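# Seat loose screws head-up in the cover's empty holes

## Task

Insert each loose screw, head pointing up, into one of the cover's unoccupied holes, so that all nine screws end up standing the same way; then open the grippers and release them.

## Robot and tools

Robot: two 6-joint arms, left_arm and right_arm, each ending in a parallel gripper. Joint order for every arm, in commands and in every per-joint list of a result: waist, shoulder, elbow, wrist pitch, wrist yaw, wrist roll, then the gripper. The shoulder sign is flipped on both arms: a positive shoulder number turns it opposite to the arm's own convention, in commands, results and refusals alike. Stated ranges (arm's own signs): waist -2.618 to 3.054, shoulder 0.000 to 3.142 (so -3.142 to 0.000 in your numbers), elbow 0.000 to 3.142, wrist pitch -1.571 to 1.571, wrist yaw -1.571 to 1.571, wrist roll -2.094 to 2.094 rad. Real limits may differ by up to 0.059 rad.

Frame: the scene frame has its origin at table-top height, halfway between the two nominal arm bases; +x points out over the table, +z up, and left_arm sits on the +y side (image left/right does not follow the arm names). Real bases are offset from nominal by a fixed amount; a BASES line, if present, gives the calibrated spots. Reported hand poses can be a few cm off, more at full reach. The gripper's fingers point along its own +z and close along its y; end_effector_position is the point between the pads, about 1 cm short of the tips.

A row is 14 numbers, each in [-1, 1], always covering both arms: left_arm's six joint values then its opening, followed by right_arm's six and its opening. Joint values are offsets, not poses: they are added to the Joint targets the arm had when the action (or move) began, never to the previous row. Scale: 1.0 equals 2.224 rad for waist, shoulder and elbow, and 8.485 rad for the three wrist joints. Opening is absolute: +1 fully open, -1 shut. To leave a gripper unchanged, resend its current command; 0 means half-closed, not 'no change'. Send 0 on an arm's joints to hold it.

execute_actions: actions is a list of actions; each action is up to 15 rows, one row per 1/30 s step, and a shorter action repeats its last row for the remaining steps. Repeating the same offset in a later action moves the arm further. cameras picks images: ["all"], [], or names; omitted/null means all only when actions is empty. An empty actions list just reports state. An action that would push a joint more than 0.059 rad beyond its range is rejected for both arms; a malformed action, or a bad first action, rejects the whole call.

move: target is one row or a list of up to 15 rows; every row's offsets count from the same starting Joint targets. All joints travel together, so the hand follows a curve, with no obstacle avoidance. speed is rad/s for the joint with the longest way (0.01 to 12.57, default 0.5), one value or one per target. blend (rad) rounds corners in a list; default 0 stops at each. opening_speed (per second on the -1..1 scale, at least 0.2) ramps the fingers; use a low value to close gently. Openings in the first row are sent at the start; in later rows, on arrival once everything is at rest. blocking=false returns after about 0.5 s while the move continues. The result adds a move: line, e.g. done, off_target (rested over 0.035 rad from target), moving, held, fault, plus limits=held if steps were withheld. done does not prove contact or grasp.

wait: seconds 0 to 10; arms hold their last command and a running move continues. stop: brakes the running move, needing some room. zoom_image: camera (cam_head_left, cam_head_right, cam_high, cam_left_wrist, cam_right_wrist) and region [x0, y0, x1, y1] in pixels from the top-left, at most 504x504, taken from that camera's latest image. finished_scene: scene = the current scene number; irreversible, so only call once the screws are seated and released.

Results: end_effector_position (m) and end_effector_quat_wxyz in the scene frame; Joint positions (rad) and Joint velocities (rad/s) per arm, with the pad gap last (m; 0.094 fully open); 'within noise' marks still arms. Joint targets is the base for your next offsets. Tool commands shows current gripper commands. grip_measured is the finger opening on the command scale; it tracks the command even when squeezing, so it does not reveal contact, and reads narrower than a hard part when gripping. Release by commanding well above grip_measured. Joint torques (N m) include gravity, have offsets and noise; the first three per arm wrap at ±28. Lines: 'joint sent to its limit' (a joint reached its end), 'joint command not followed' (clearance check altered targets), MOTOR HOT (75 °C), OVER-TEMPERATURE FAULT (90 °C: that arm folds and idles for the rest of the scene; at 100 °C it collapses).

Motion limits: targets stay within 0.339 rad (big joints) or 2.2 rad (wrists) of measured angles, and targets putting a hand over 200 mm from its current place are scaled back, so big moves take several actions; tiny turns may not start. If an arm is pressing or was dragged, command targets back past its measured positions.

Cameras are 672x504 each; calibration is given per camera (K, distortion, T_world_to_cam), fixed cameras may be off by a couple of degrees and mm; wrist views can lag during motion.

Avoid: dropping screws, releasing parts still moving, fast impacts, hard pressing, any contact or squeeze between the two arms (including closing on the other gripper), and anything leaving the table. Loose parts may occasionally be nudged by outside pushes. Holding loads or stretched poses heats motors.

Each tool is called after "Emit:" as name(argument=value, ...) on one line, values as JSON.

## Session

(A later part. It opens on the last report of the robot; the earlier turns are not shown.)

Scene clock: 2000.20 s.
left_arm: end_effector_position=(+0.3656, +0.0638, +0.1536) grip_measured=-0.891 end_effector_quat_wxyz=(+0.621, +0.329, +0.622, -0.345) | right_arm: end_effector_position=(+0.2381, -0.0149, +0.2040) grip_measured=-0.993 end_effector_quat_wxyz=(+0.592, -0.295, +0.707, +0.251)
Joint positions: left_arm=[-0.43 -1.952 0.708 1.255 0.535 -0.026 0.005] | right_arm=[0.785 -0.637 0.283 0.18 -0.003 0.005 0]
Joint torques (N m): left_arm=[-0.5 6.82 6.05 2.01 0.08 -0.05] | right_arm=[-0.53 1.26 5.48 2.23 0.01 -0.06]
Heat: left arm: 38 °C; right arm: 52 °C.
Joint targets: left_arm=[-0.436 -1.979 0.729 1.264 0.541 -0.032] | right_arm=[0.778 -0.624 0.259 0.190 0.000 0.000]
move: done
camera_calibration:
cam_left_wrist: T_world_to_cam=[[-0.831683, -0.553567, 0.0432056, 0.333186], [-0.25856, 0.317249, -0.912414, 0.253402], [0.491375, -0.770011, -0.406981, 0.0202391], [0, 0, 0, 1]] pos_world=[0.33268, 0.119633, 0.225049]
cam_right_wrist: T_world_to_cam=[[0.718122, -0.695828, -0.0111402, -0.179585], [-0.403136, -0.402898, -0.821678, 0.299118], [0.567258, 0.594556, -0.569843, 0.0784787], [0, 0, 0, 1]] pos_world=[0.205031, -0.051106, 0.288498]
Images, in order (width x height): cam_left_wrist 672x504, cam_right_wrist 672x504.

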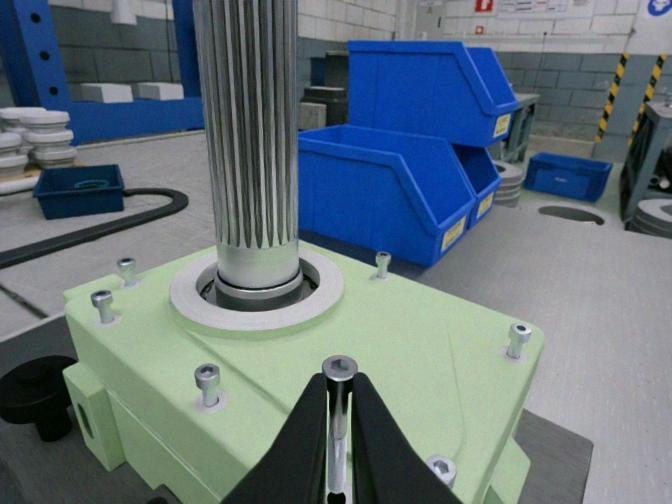

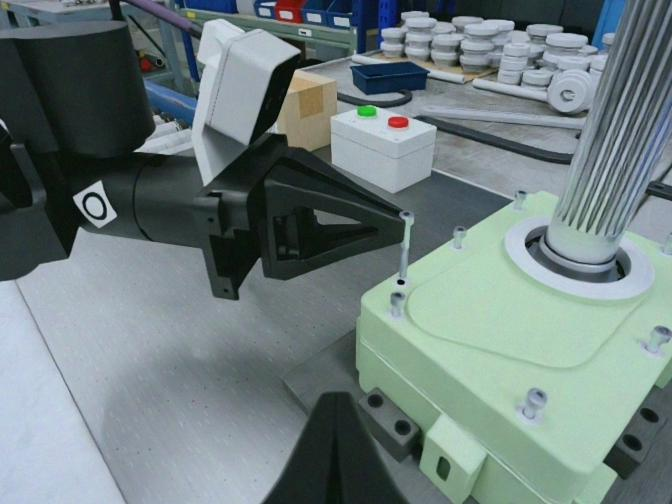

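Emit:
move(target=[0,-0.0048,0,0,0,0,-1,0,0,0,0,0,0,-1], speed=0.05, cameras=["cam_right_wrist","cam_left_wrist"])

Emit:
zoom_image(camera="cam_right_wrist", region=[370, 250, 430, 310])

Emit:
zoom_image(camera="cam_left_wrist", region=[290, 404, 390, 504])

Scene clock: 2020.10 s.
left_arm: end_effector_position=(+0.3658, +0.0636, +0.1493) grip_measured=-0.891 end_effector_quat_wxyz=(+0.619, +0.329, +0.624, -0.345) | right_arm: end_effector_position=(+0.2381, -0.0149, +0.2040) grip_measured=-0.993 end_effector_quat_wxyz=(+0.592, -0.295, +0.707, +0.251)
Joint positions: left_arm=[-0.43 -1.963 0.708 1.259 0.536 -0.026 0.005] | right_arm=[0.785 -0.637 0.283 0.18 -0.003 0.005 0]
Joint torques (N m): left_arm=[-0.5 6.97 6.04 1.98 0.08 -0.06] | right_arm=[-0.53 1.28 5.49 2.23 0.01 -0.06]
Heat: left arm: 39 °C; right arm: 52 °C.
Joint targets: left_arm=[-0.436 -1.990 0.729 1.265 0.541 -0.032] | right_arm=[0.778 -0.624 0.259 0.190 0.000 0.000]
move: done
camera_calibration:
cam_left_wrist: T_world_to_cam=[[-0.831623, -0.553345, 0.0470405, 0.332907], [-0.264645, 0.320413, -0.909559, 0.251198], [0.488227, -0.768859, -0.412903, 0.0201656], [0, 0, 0, 1]] pos_world=[0.333487, 0.11923, 0.221146]
cam_right_wrist: T_world_to_cam=[[0.718122, -0.695828, -0.0111402, -0.179585], [-0.403136, -0.402898, -0.821678, 0.299118], [0.567258, 0.594556, -0.569843, 0.0784787], [0, 0, 0, 1]] pos_world=[0.205031, -0.051106, 0.288498]
Images, in order (width x height): cam_left_wrist 672x504, cam_right_wrist 672x504.

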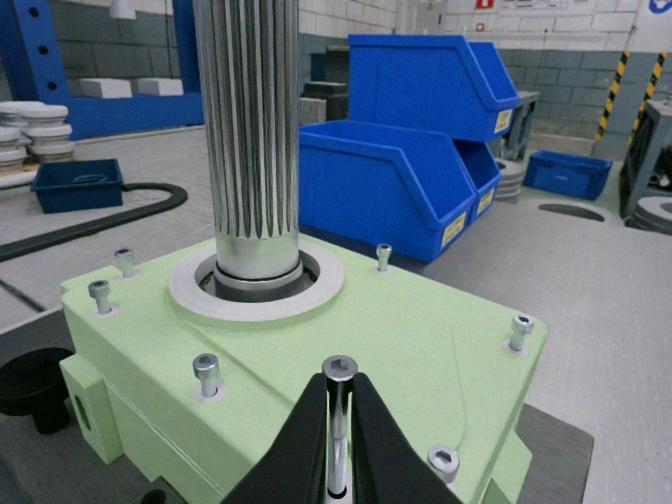

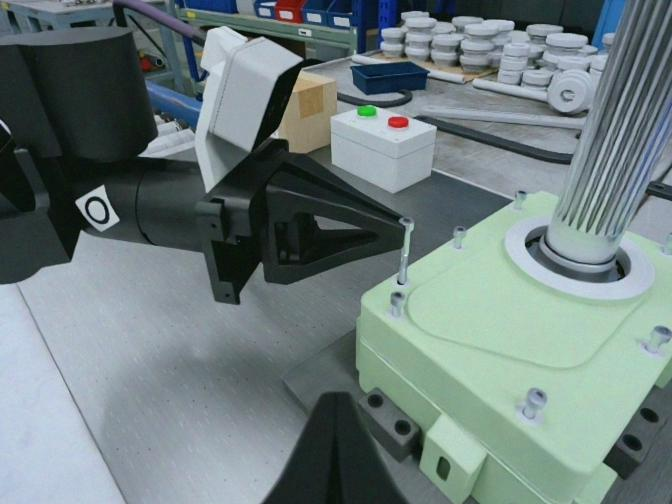

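Scaled by 8.400 from the camera's 672x504 image, which has a finer 960x720 frame.

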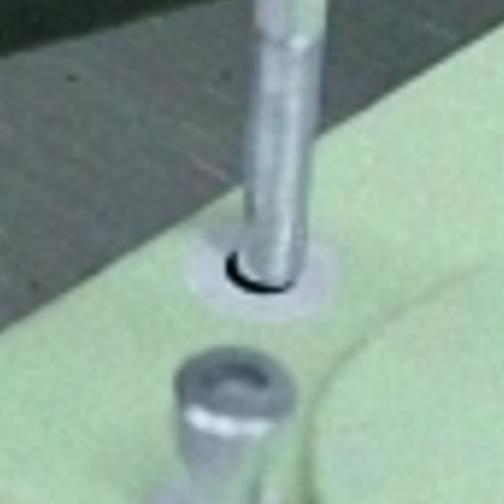

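Scaled by 5.040 from the camera's 672x504 image, which has a finer 960x720 frame.

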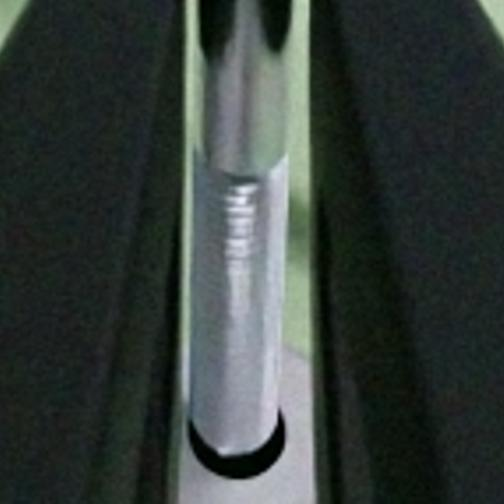

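Emit:
move(target=[0,0,-0.0171,0,0,0,-1,0,0,0,0,0,0,-1], speed=0.05, cameras=["cam_right_wrist","cam_left_wrist"])

Emit:
zoom_image(camera="cam_right_wrist", region=[370, 250, 430, 310])

Emit:
zoom_image(camera="cam_left_wrist", region=[290, 404, 390, 504])

Scene clock: 2037.27 s.
left_arm: end_effector_position=(+0.3658, +0.0636, +0.1494) grip_measured=-0.891 end_effector_quat_wxyz=(+0.619, +0.329, +0.624, -0.345) | right_arm: end_effector_position=(+0.2381, -0.0149, +0.2040) grip_measured=-0.993 end_effector_quat_wxyz=(+0.592, -0.295, +0.707, +0.251)
Joint positions: left_arm=[-0.43 -1.963 0.708 1.259 0.536 -0.026 0.005] | right_arm=[0.785 -0.637 0.283 0.18 -0.003 0.005 0]
Joint torques (N m): left_arm=[-0.46 7.05 2.99 1.99 0.03 -0.08] | right_arm=[-0.54 1.26 5.49 2.24 0.01 -0.05]
Heat: left arm: 39 °C; right arm: 52 °C.
Joint targets: left_arm=[-0.436 -1.989 0.691 1.265 0.541 -0.032] | right_arm=[0.778 -0.624 0.259 0.190 0.000 0.000]
move: done
camera_calibration:
cam_left_wrist: T_world_to_cam=[[-0.831615, -0.553371, 0.0468663, 0.332942], [-0.264348, 0.32022, -0.909714, 0.251247], [0.488402, -0.768921, -0.412582, 0.0200854], [0, 0, 0, 1]] pos_world=[0.333486, 0.11923, 0.221246]
cam_right_wrist: T_world_to_cam=[[0.718122, -0.695828, -0.0111402, -0.179585], [-0.403136, -0.402898, -0.821678, 0.299118], [0.567258, 0.594556, -0.569843, 0.0784787], [0, 0, 0, 1]] pos_world=[0.205031, -0.051106, 0.288498]
Images, in order (width x height): cam_left_wrist 672x504, cam_right_wrist 672x504.

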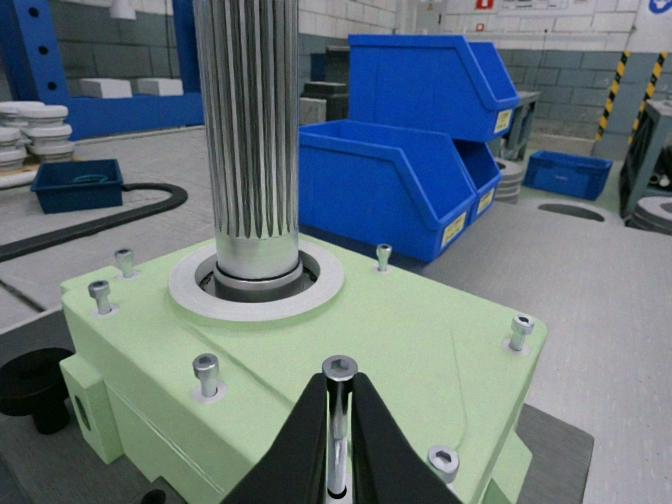

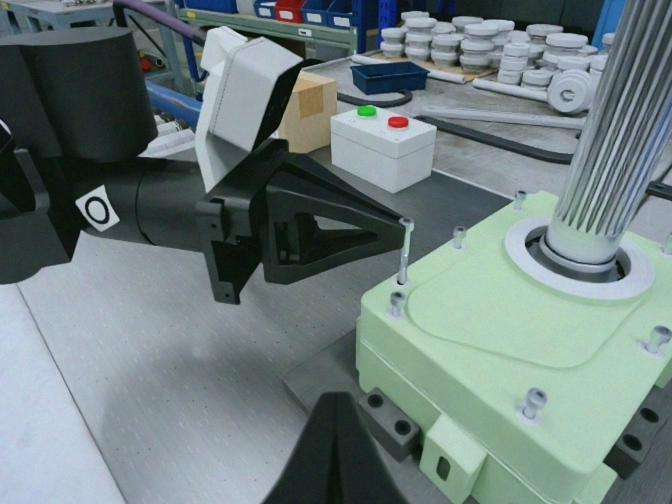

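Scaled by 8.400 from the camera's 672x504 image, which has a finer 960x720 frame.

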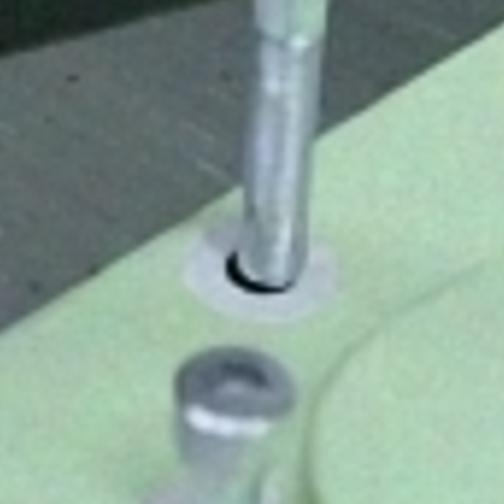

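Scaled by 5.040 from the camera's 672x504 image, which has a finer 960x720 frame.

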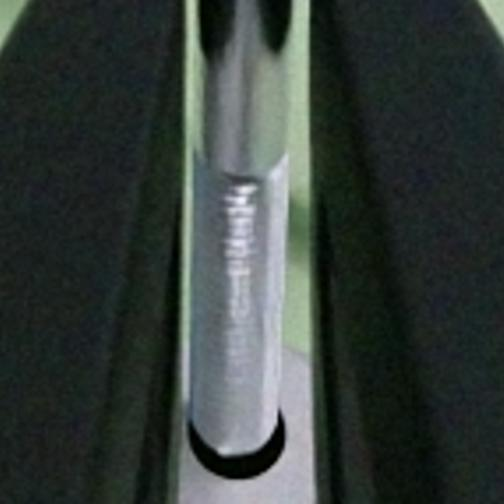

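Emit:
move(target=[0,0,-0.0014,0,0,0,-1,0,0,0,0,0,0,-1], speed=0.05, cameras=["cam_right_wrist","cam_left_wrist"])

Emit:
zoom_image(camera="cam_right_wrist", region=[370, 250, 430, 310])

Emit:
zoom_image(camera="cam_left_wrist", region=[290, 404, 390, 504])

Scene clock: 2046.03 s.
left_arm: end_effector_position=(+0.3649, +0.0640, +0.1490) grip_measured=-0.891 end_effector_quat_wxyz=(+0.619, +0.329, +0.624, -0.345) | right_arm: end_effector_position=(+0.2381, -0.0149, +0.2040) grip_measured=-0.993 end_effector_quat_wxyz=(+0.592, -0.295, +0.707, +0.251)
Joint positions: left_arm=[-0.43 -1.963 0.704 1.264 0.536 -0.026 0.005] | right_arm=[0.785 -0.637 0.283 0.18 -0.003 0.005 0]
Joint torques (N m): left_arm=[-0.5 6.97 2.97 1.92 0.04 -0.1] | right_arm=[-0.53 1.26 5.49 2.24 0.02 -0.05]
Heat: left arm: 39 °C; right arm: 52 °C.
Joint targets: left_arm=[-0.436 -1.989 0.688 1.265 0.541 -0.032] | right_arm=[0.778 -0.624 0.259 0.190 0.000 0.000]
move: done
camera_calibration:
cam_left_wrist: T_world_to_cam=[[-0.831626, -0.553387, 0.0464849, 0.332499], [-0.263741, 0.319906, -0.91, 0.250267], [0.488712, -0.76904, -0.411993, 0.0205338], [0, 0, 0, 1]] pos_world=[0.332486, 0.11973, 0.220746]
cam_right_wrist: T_world_to_cam=[[0.718122, -0.695828, -0.0111402, -0.179585], [-0.403136, -0.402898, -0.821678, 0.299118], [0.567258, 0.594556, -0.569843, 0.0784787], [0, 0, 0, 1]] pos_world=[0.205031, -0.051106, 0.288498]
Images, in order (width x height): cam_left_wrist 672x504, cam_right_wrist 672x504.

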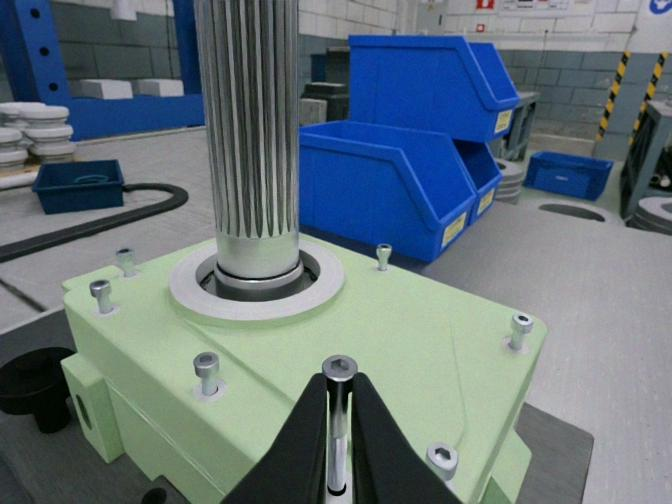

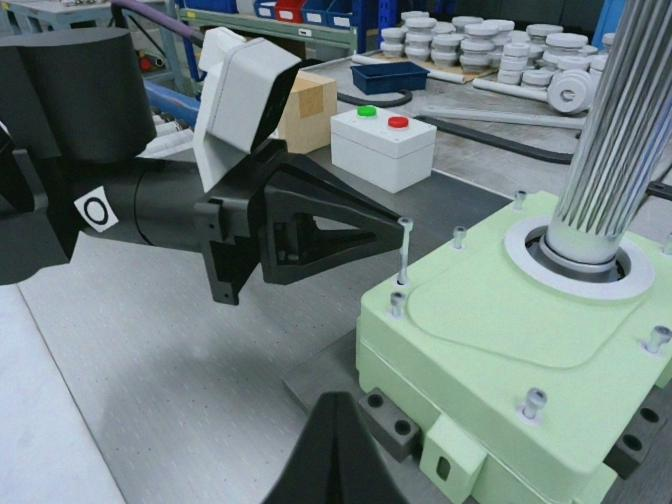

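Scaled by 8.400 from the camera's 672x504 image, which has a finer 960x720 frame.

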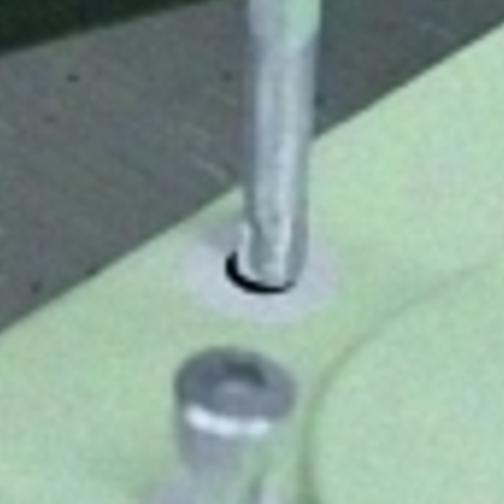

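Scaled by 5.040 from the camera's 672x504 image, which has a finer 960x720 frame.

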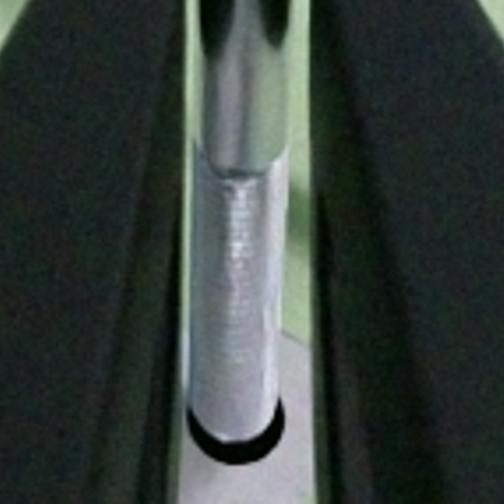

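Emit:
move(target=[0,-0.0054,-0.0010,0.0005,0,0,-1,0,0,0,0,0,0,-1], speed=0.05, cameras=["cam_right_wrist","cam_left_wrist"])

Emit:
zoom_image(camera="cam_right_wrist", region=[370, 250, 430, 310])

Emit:
zoom_image(camera="cam_left_wrist", region=[290, 404, 390, 504])

Scene clock: 2057.03 s.
left_arm: end_effector_position=(+0.3650, +0.0640, +0.1485) grip_measured=-0.891 end_effector_quat_wxyz=(+0.621, +0.329, +0.622, -0.345) | right_arm: end_effector_position=(+0.2381, -0.0149, +0.2040) grip_measured=-0.993 end_effector_quat_wxyz=(+0.592, -0.295, +0.707, +0.251)
Joint positions: left_arm=[-0.43 -1.971 0.703 1.28 0.536 -0.026 0.005] | right_arm=[0.785 -0.637 0.283 0.18 -0.003 0.005 0]
Joint torques (N m): left_arm=[-0.42 6.58 2.93 1.76 0.04 -0.05] | right_arm=[-0.54 1.26 5.49 2.24 0.01 -0.06]
Heat: left arm: 38 °C; right arm: 52 °C.
Joint targets: left_arm=[-0.436 -2.002 0.686 1.269 0.541 -0.032] | right_arm=[0.778 -0.624 0.259 0.190 0.000 0.000]
move: done
camera_calibration:
cam_left_wrist: T_world_to_cam=[[-0.831927, -0.55321, 0.0430883, 0.333225], [-0.258169, 0.317162, -0.912555, 0.248345], [0.491168, -0.770303, -0.406677, 0.0186365], [0, 0, 0, 1]] pos_world=[0.33218, 0.119933, 0.21985]
cam_right_wrist: T_world_to_cam=[[0.718122, -0.695828, -0.0111402, -0.179585], [-0.403136, -0.402898, -0.821678, 0.299118], [0.567258, 0.594556, -0.569843, 0.0784787], [0, 0, 0, 1]] pos_world=[0.205031, -0.051106, 0.288498]
Images, in order (width x height): cam_left_wrist 672x504, cam_right_wrist 672x504.

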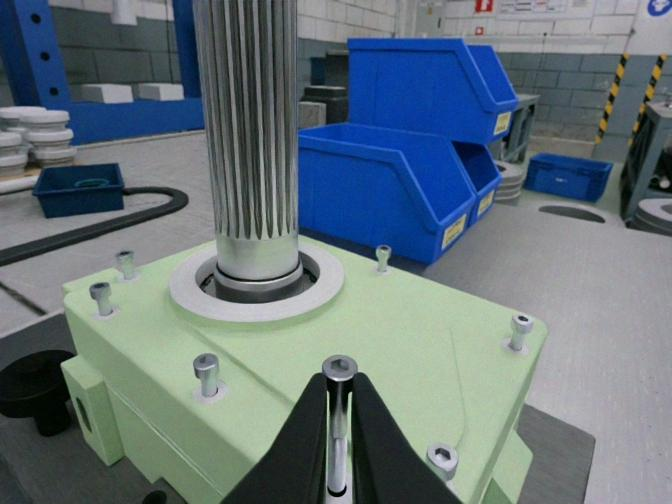

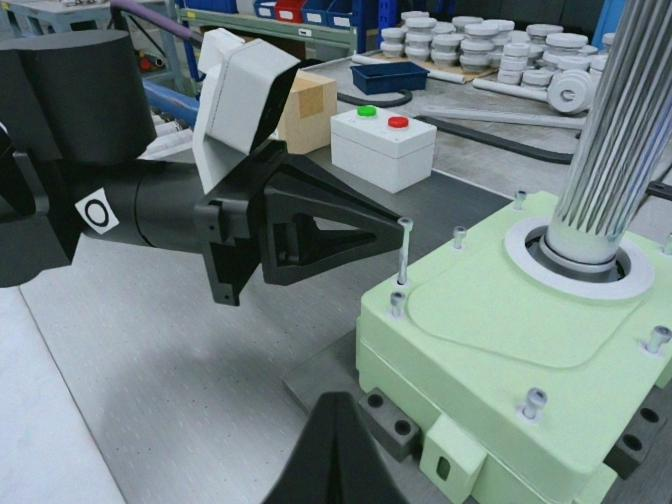

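Scaled by 8.400 from the camera's 672x504 image, which has a finer 960x720 frame.

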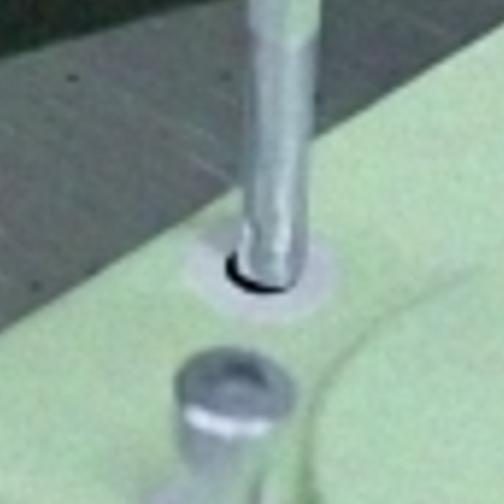

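Scaled by 5.040 from the camera's 672x504 image, which has a finer 960x720 frame.

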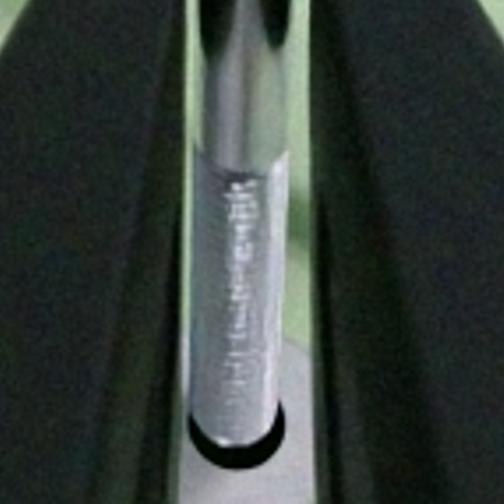

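Emit:
move(target=[0.0061,0,0,-0.001,0.0011,0,-1,0,0,0,0,0,0,-1], speed=0.05, cameras=["cam_right_wrist","cam_left_wrist"])

Emit:
zoom_image(camera="cam_right_wrist", region=[370, 250, 430, 310])

Emit:
zoom_image(camera="cam_left_wrist", region=[290, 404, 390, 504])

Scene clock: 2064.90 s.
left_arm: end_effector_position=(+0.3650, +0.0646, +0.1485) grip_measured=-0.891 end_effector_quat_wxyz=(+0.621, +0.330, +0.621, -0.346) | right_arm: end_effector_position=(+0.2381, -0.0149, +0.2040) grip_measured=-0.993 end_effector_quat_wxyz=(+0.592, -0.295, +0.707, +0.251)
Joint positions: left_arm=[-0.427 -1.971 0.703 1.281 0.542 -0.026 0.005] | right_arm=[0.785 -0.637 0.283 0.18 -0.003 0.005 0]
Joint torques (N m): left_arm=[0.47 6.67 2.86 1.73 0.03 -0.1] | right_arm=[-0.53 1.26 5.48 2.24 0.02 -0.06]
Heat: left arm: 38 °C; right arm: 52 °C.
Joint targets: left_arm=[-0.422 -2.001 0.686 1.260 0.550 -0.032] | right_arm=[0.778 -0.624 0.259 0.190 0.000 0.000]
move: done
camera_calibration:
cam_left_wrist: T_world_to_cam=[[-0.833432, -0.550959, 0.0428463, 0.333893], [-0.256957, 0.317718, -0.912704, 0.247687], [0.489249, -0.771686, -0.406369, 0.0199109], [0, 0, 0, 1]] pos_world=[0.33218, 0.120632, 0.21985]
cam_right_wrist: T_world_to_cam=[[0.718122, -0.695828, -0.0111402, -0.179585], [-0.403136, -0.402898, -0.821678, 0.299118], [0.567258, 0.594556, -0.569843, 0.0784787], [0, 0, 0, 1]] pos_world=[0.205031, -0.051106, 0.288498]
Images, in order (width x height): cam_left_wrist 672x504, cam_right_wrist 672x504.

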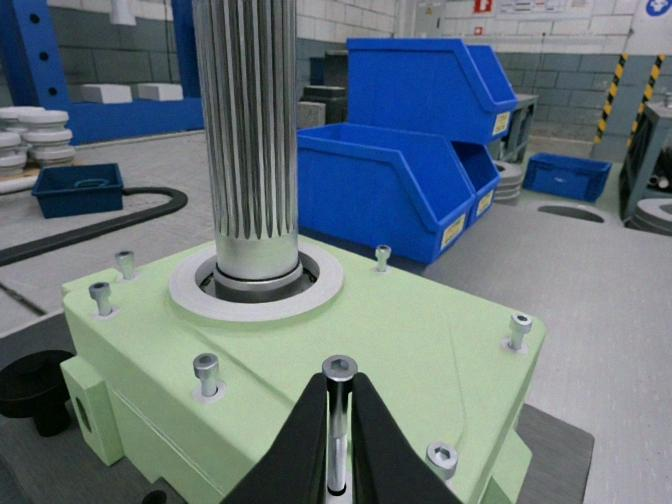

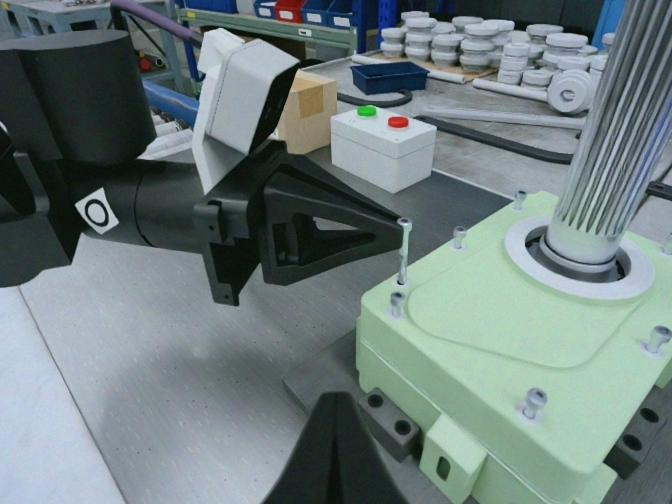

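Scaled by 8.400 from the camera's 672x504 image, which has a finer 960x720 frame.

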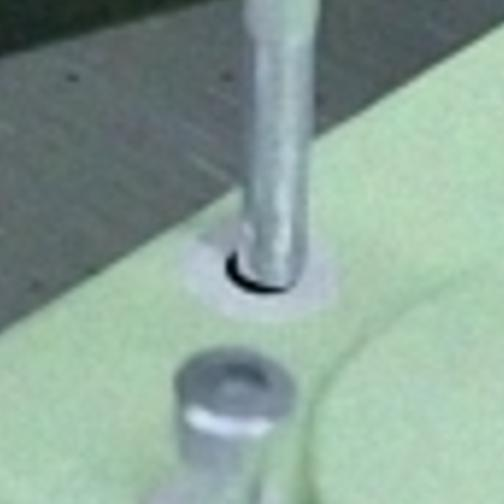

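Scaled by 5.040 from the camera's 672x504 image, which has a finer 960x720 frame.

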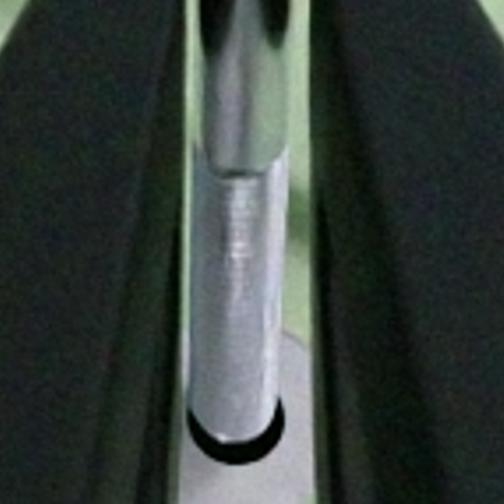

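Emit:
move(target=[0.0018,0,0,-0.001,0.0009,0,-1,0,0,0,0,0,0,-1], speed=0.05, cameras=["cam_right_wrist","cam_left_wrist"])

Emit:
zoom_image(camera="cam_right_wrist", region=[370, 250, 430, 310])

Emit:
zoom_image(camera="cam_left_wrist", region=[290, 404, 390, 504])

Scene clock: 2071.87 s.
left_arm: end_effector_position=(+0.3650, +0.0654, +0.1485) grip_measured=-0.891 end_effector_quat_wxyz=(+0.620, +0.331, +0.620, -0.347) | right_arm: end_effector_position=(+0.2381, -0.0149, +0.2040) grip_measured=-0.993 end_effector_quat_wxyz=(+0.592, -0.295, +0.707, +0.251)
Joint positions: left_arm=[-0.424 -1.971 0.703 1.281 0.549 -0.026 0.005] | right_arm=[0.785 -0.637 0.283 0.18 -0.003 0.005 0]
Joint torques (N m): left_arm=[0.4 6.65 2.85 1.61 0.06 -0.06] | right_arm=[-0.54 1.28 5.49 2.24 0.02 -0.06]
Heat: left arm: 38 °C; right arm: 52 °C.
Joint targets: left_arm=[-0.418 -2.001 0.686 1.252 0.558 -0.032] | right_arm=[0.778 -0.624 0.259 0.190 0.000 0.000]
move: done
camera_calibration:
cam_left_wrist: T_world_to_cam=[[-0.8353, -0.54813, 0.0427362, 0.33494], [-0.255845, 0.318727, -0.912665, 0.246978], [0.486638, -0.773283, -0.406469, 0.0215405], [0, 0, 0, 1]] pos_world=[0.332481, 0.121529, 0.21985]
cam_right_wrist: T_world_to_cam=[[0.718122, -0.695828, -0.0111402, -0.179585], [-0.403136, -0.402898, -0.821678, 0.299118], [0.567258, 0.594556, -0.569843, 0.0784787], [0, 0, 0, 1]] pos_world=[0.205031, -0.051106, 0.288498]
Images, in order (width x height): cam_left_wrist 672x504, cam_right_wrist 672x504.

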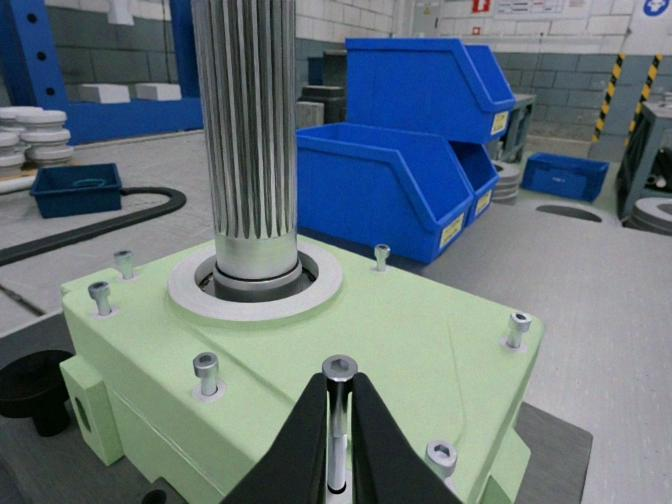

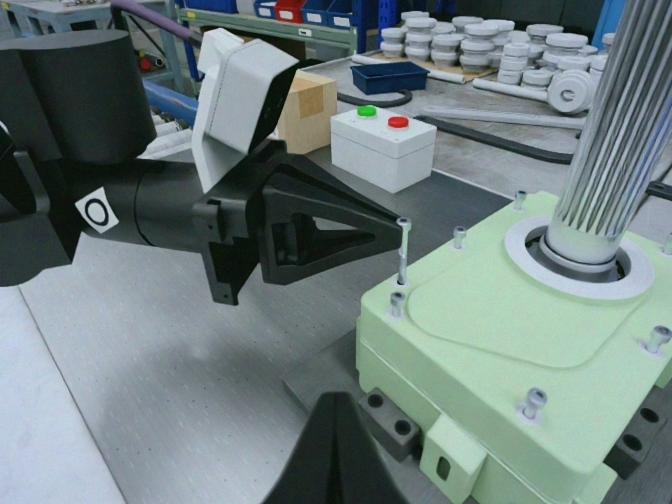

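Scaled by 8.400 from the camera's 672x504 image, which has a finer 960x720 frame.

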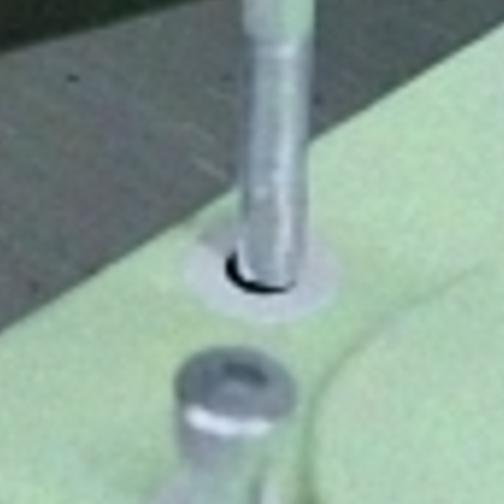

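Scaled by 5.040 from the camera's 672x504 image, which has a finer 960x720 frame.

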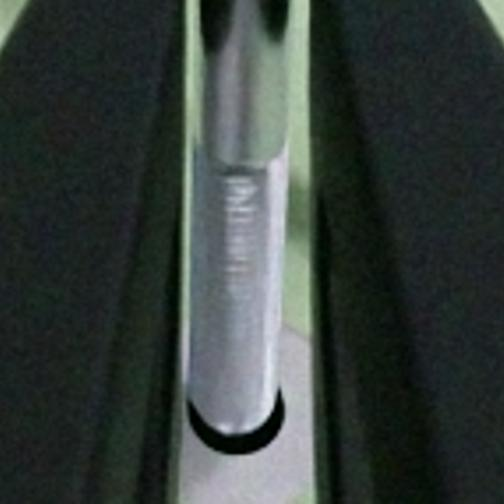

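Emit:
move(target=[0,0.003,0.001,0.0034,0,0,-1,0,0,0,0,0,0,-1], speed=0.05, cameras=["cam_right_wrist","cam_left_wrist"])

Emit:
zoom_image(camera="cam_right_wrist", region=[370, 210, 450, 310])

Emit:
zoom_image(camera="cam_left_wrist", region=[290, 404, 390, 504])

Scene clock: 2089.60 s.
left_arm: end_effector_position=(+0.3648, +0.0653, +0.1487) grip_measured=-0.891 end_effector_quat_wxyz=(+0.621, +0.332, +0.620, -0.347) | right_arm: end_effector_position=(+0.2381, -0.0149, +0.2040) grip_measured=-0.993 end_effector_quat_wxyz=(+0.592, -0.295, +0.707, +0.251)
Joint positions: left_arm=[-0.424 -1.971 0.703 1.282 0.55 -0.026 0.005] | right_arm=[0.785 -0.637 0.283 0.18 -0.003 0.005 0]
Joint torques (N m): left_arm=[0.39 7.23 3.1 1.86 0.04 -0.1] | right_arm=[-0.53 1.26 5.48 2.24 0.02 -0.06]
Heat: left arm: 37 °C; right arm: 52 °C.
Joint targets: left_arm=[-0.418 -1.995 0.688 1.281 0.558 -0.032] | right_arm=[0.778 -0.624 0.259 0.190 0.000 0.000]
move: done
camera_calibration:
cam_left_wrist: T_world_to_cam=[[-0.83599, -0.547119, 0.0421979, 0.334989], [-0.254558, 0.318537, -0.913091, 0.246799], [0.486128, -0.774077, -0.405567, 0.0217868], [0, 0, 0, 1]] pos_world=[0.332281, 0.121529, 0.22005]
cam_right_wrist: T_world_to_cam=[[0.718122, -0.695828, -0.0111402, -0.179585], [-0.403136, -0.402898, -0.821678, 0.299118], [0.567258, 0.594556, -0.569843, 0.0784787], [0, 0, 0, 1]] pos_world=[0.205031, -0.051106, 0.288498]
Images, in order (width x height): cam_left_wrist 672x504, cam_right_wrist 672x504.

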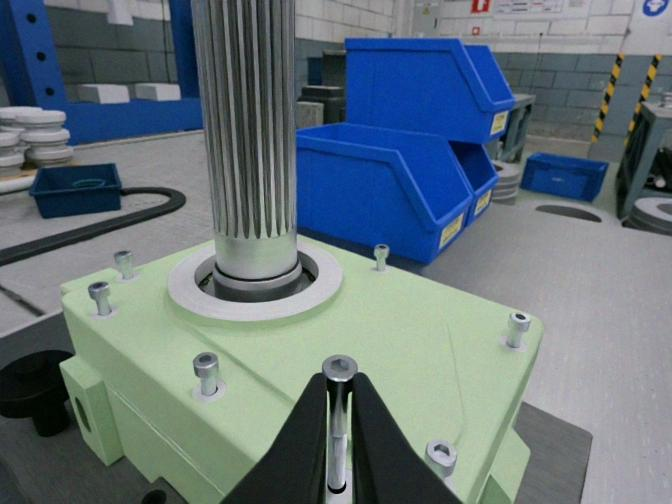

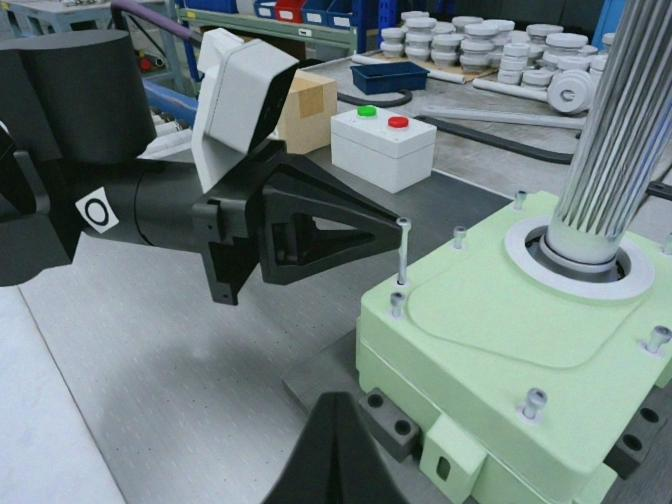

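Scaled by 5.040 from the camera's 672x504 image, which has a finer 960x720 frame.

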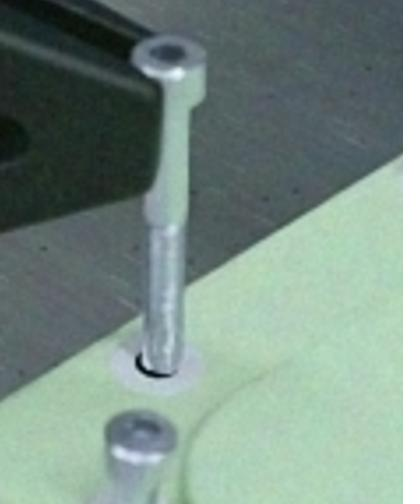

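Scaled by 5.040 from the camera's 672x504 image, which has a finer 960x720 frame.

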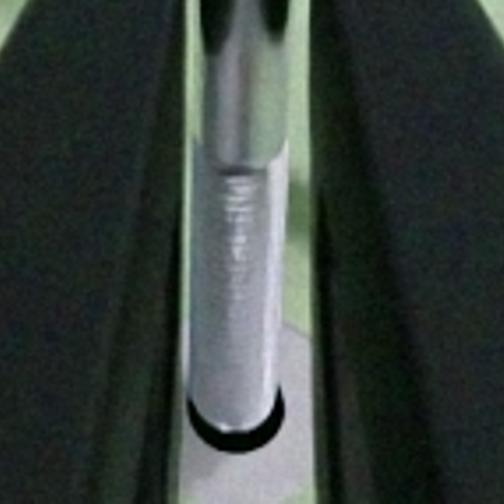

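Emit:
move(target=[0.002,0,0,0,0.0011,0,-1,0,0,0,0,0,0,-1], speed=0.05, cameras=["cam_right_wrist","cam_left_wrist"])

Emit:
zoom_image(camera="cam_right_wrist", region=[370, 210, 450, 310])

Emit:
zoom_image(camera="cam_left_wrist", region=[290, 404, 390, 504])

Scene clock: 2097.93 s.
left_arm: end_effector_position=(+0.3649, +0.0663, +0.1487) grip_measured=-0.891 end_effector_quat_wxyz=(+0.620, +0.333, +0.619, -0.348) | right_arm: end_effector_position=(+0.2381, -0.0149, +0.2040) grip_measured=-0.993 end_effector_quat_wxyz=(+0.592, -0.295, +0.707, +0.251)
Joint positions: left_arm=[-0.419 -1.971 0.703 1.282 0.558 -0.026 0.005] | right_arm=[0.785 -0.637 0.283 0.18 -0.003 0.005 0]
Joint torques (N m): left_arm=[0.38 7.25 2.97 1.89 0.08 -0.07] | right_arm=[-0.54 1.28 5.48 2.24 0.02 -0.06]
Heat: left arm: 37 °C; right arm: 52 °C.
Joint targets: left_arm=[-0.414 -1.995 0.688 1.281 0.567 -0.032] | right_arm=[0.778 -0.624 0.259 0.190 0.000 0.000]
move: done
camera_calibration:
cam_left_wrist: T_world_to_cam=[[-0.837848, -0.544279, 0.0420865, 0.336135], [-0.253394, 0.319463, -0.913091, 0.246026], [0.483531, -0.775696, -0.405579, 0.0235551], [0, 0, 0, 1]] pos_world=[0.332582, 0.122626, 0.22005]
cam_right_wrist: T_world_to_cam=[[0.718122, -0.695828, -0.0111402, -0.179585], [-0.403136, -0.402898, -0.821678, 0.299118], [0.567258, 0.594556, -0.569843, 0.0784787], [0, 0, 0, 1]] pos_world=[0.205031, -0.051106, 0.288498]
Images, in order (width x height): cam_left_wrist 672x504, cam_right_wrist 672x504.

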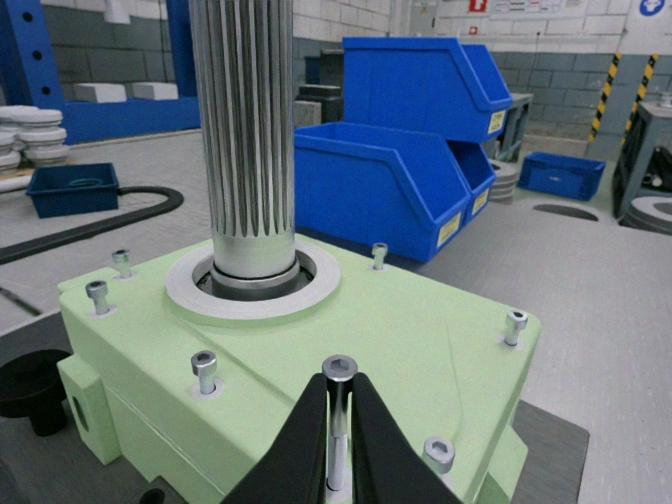

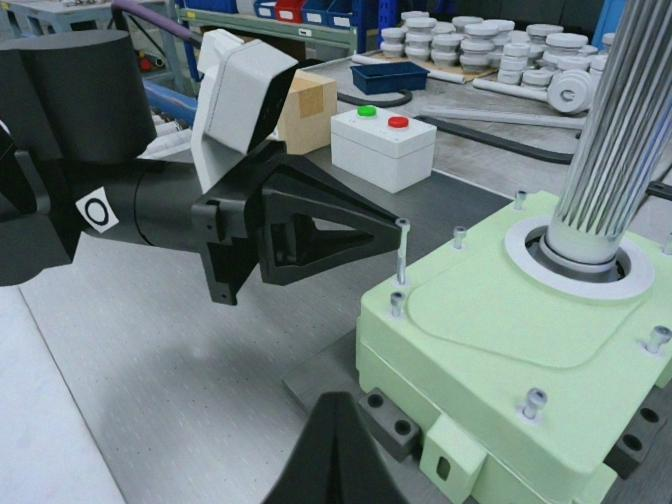

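Scaled by 5.040 from the camera's 672x504 image, which has a finer 960x720 frame.

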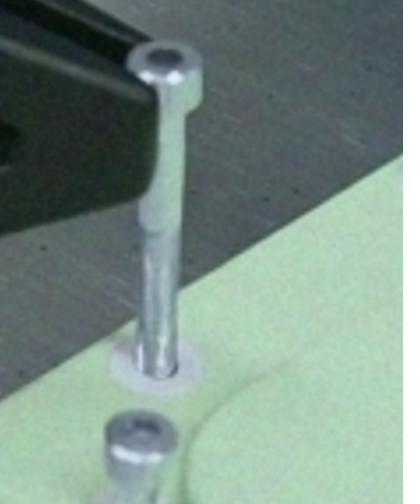

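Scaled by 5.040 from the camera's 672x504 image, which has a finer 960x720 frame.

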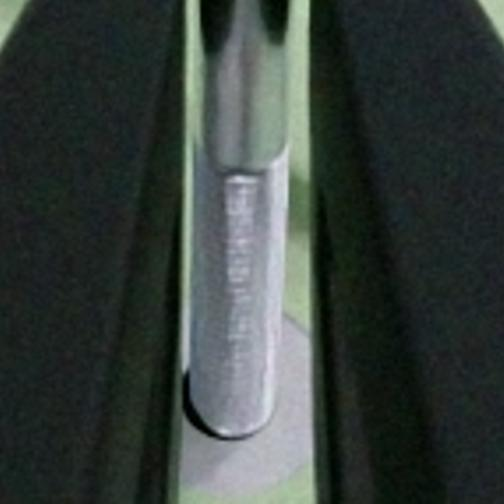

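Emit:
move(target=[0,-0.0075,-0.0015,0.0008,-0.0003,0,-1,0,0,0,0,0,0,-1], speed=0.05, cameras=["cam_right_wrist","cam_left_wrist"])

Emit:
zoom_image(camera="cam_right_wrist", region=[370, 210, 450, 310])

Emit:
zoom_image(camera="cam_left_wrist", region=[290, 404, 390, 504])

Scene clock: 2107.37 s.
left_arm: end_effector_position=(+0.3651, +0.0661, +0.1427) grip_measured=-0.891 end_effector_quat_wxyz=(+0.615, +0.333, +0.624, -0.349) | right_arm: end_effector_position=(+0.2381, -0.0149, +0.2040) grip_measured=-0.993 end_effector_quat_wxyz=(+0.592, -0.295, +0.707, +0.251)
Joint positions: left_arm=[-0.419 -1.985 0.703 1.283 0.559 -0.026 0.005] | right_arm=[0.785 -0.637 0.283 0.18 -0.003 0.005 0]
Joint torques (N m): left_arm=[0.35 6.93 2.62 1.96 0.04 -0.08] | right_arm=[-0.54 1.26 5.49 2.24 0.02 -0.06]
Heat: left arm: 38 °C; right arm: 52 °C.
Joint targets: left_arm=[-0.414 -2.011 0.685 1.288 0.564 -0.032] | right_arm=[0.778 -0.624 0.259 0.190 0.000 0.000]
move: done
camera_calibration:
cam_left_wrist: T_world_to_cam=[[-0.837721, -0.543919, 0.0487434, 0.335444], [-0.263757, 0.324834, -0.908248, 0.243418], [0.47818, -0.773715, -0.415583, 0.0240879], [0, 0, 0, 1]] pos_world=[0.333693, 0.122021, 0.214744]
cam_right_wrist: T_world_to_cam=[[0.718122, -0.695828, -0.0111402, -0.179585], [-0.403136, -0.402898, -0.821678, 0.299118], [0.567258, 0.594556, -0.569843, 0.0784787], [0, 0, 0, 1]] pos_world=[0.205031, -0.051106, 0.288498]
Images, in order (width x height): cam_left_wrist 672x504, cam_right_wrist 672x504.

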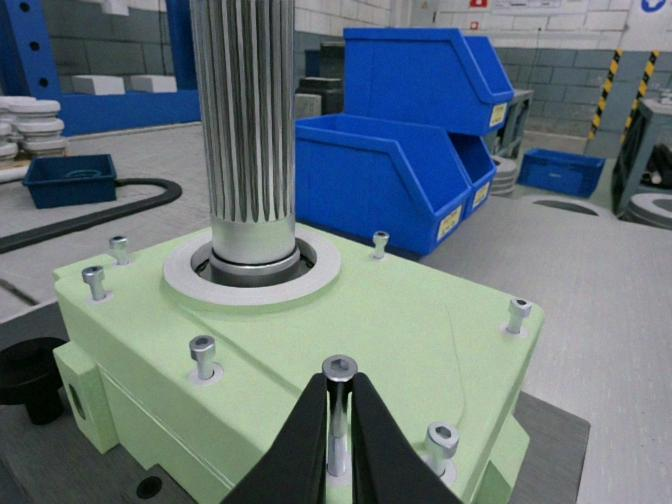

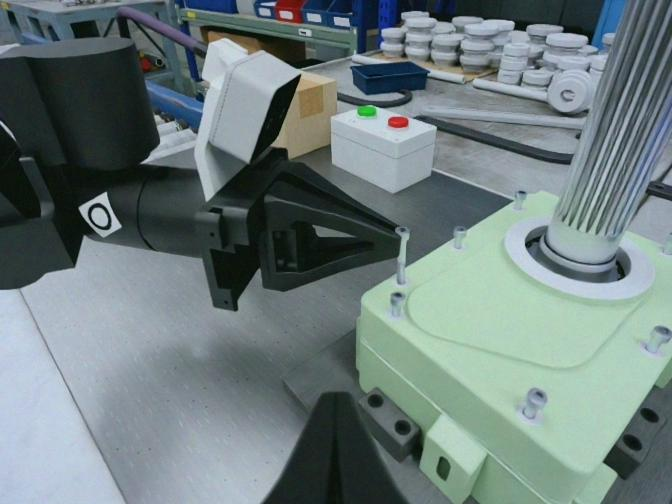

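Scaled by 5.040 from the camera's 672x504 image, which has a finer 960x720 frame.

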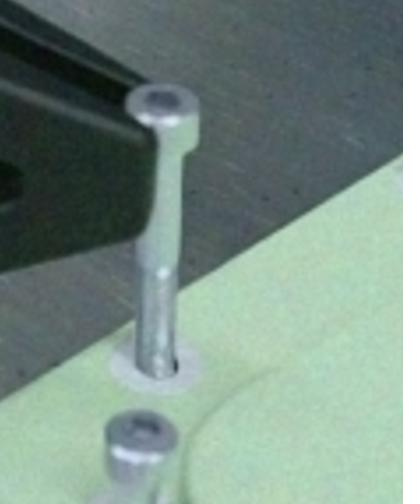

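Scaled by 5.040 from the camera's 672x504 image, which has a finer 960x720 frame.

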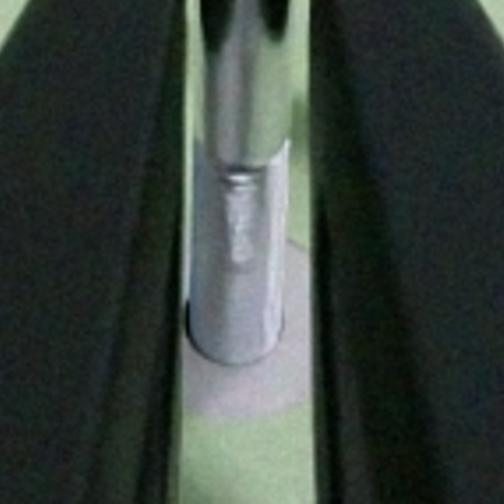

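Emit:
move(target=[[0,-0.0125,-0.0025,0.003,0,0,-1,0,0,0,0,0,0,-1],[0,-0.0125,-0.0025,0.003,0,0,-0.78,0,0,0,0,0,0,-1]], speed=0.05, opening_speed=0.2, cameras=["cam_right_wrist","cam_left_wrist"])

Emit:
zoom_image(camera="cam_right_wrist", region=[370, 210, 450, 310])

Emit:
zoom_image(camera="cam_left_wrist", region=[270, 340, 410, 504])

Scene clock: 2120.27 s.
left_arm: end_effector_position=(+0.3635, +0.0668, +0.1359) grip_measured=-0.783 end_effector_quat_wxyz=(+0.617, +0.333, +0.622, -0.349) | right_arm: end_effector_position=(+0.2381, -0.0149, +0.2040) grip_measured=-0.993 end_effector_quat_wxyz=(+0.592, -0.295, +0.707, +0.251)
Joint positions: left_arm=[-0.419 -2.014 0.692 1.328 0.559 -0.026 0.01] | right_arm=[0.785 -0.637 0.283 0.18 -0.003 0.005 0]
Joint torques (N m): left_arm=[0.32 7.17 2.93 1.74 0.09 -0.12] | right_arm=[-0.53 1.28 5.49 2.24 0.01 -0.06]
Heat: left arm: 38 °C; right arm: 52 °C.
Joint targets: left_arm=[-0.414 -2.039 0.679 1.313 0.564 -0.032] | right_arm=[0.778 -0.624 0.259 0.190 0.000 0.000]
move: done
camera_calibration:
cam_left_wrist: T_world_to_cam=[[-0.838198, -0.543443, 0.0457687, 0.335323], [-0.258932, 0.322699, -0.910395, 0.235167], [0.479978, -0.774942, -0.4112, 0.0213982], [0, 0, 0, 1]] pos_world=[0.331688, 0.122923, 0.207547]
cam_right_wrist: T_world_to_cam=[[0.718122, -0.695828, -0.0111402, -0.179585], [-0.403136, -0.402898, -0.821678, 0.299118], [0.567258, 0.594556, -0.569843, 0.0784787], [0, 0, 0, 1]] pos_world=[0.205031, -0.051106, 0.288498]
Images, in order (width x height): cam_left_wrist 672x504, cam_right_wrist 672x504.

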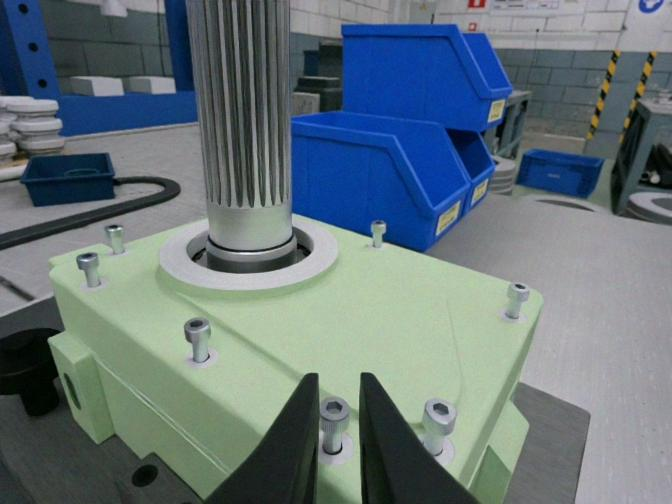

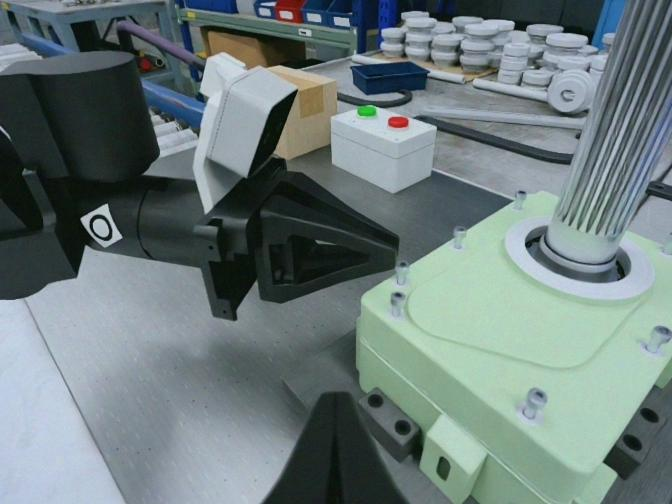

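Scaled by 5.040 from the camera's 672x504 image, which has a finer 960x720 frame.

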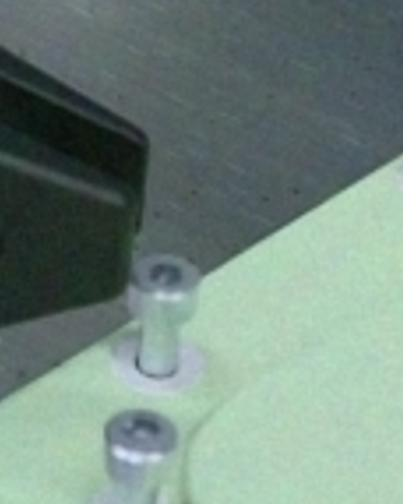

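Scaled by 3.073 from the camera's 672x504 image, which has a finer 960x720 frame.

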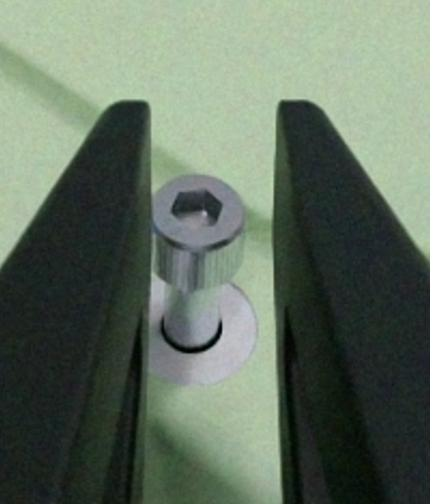

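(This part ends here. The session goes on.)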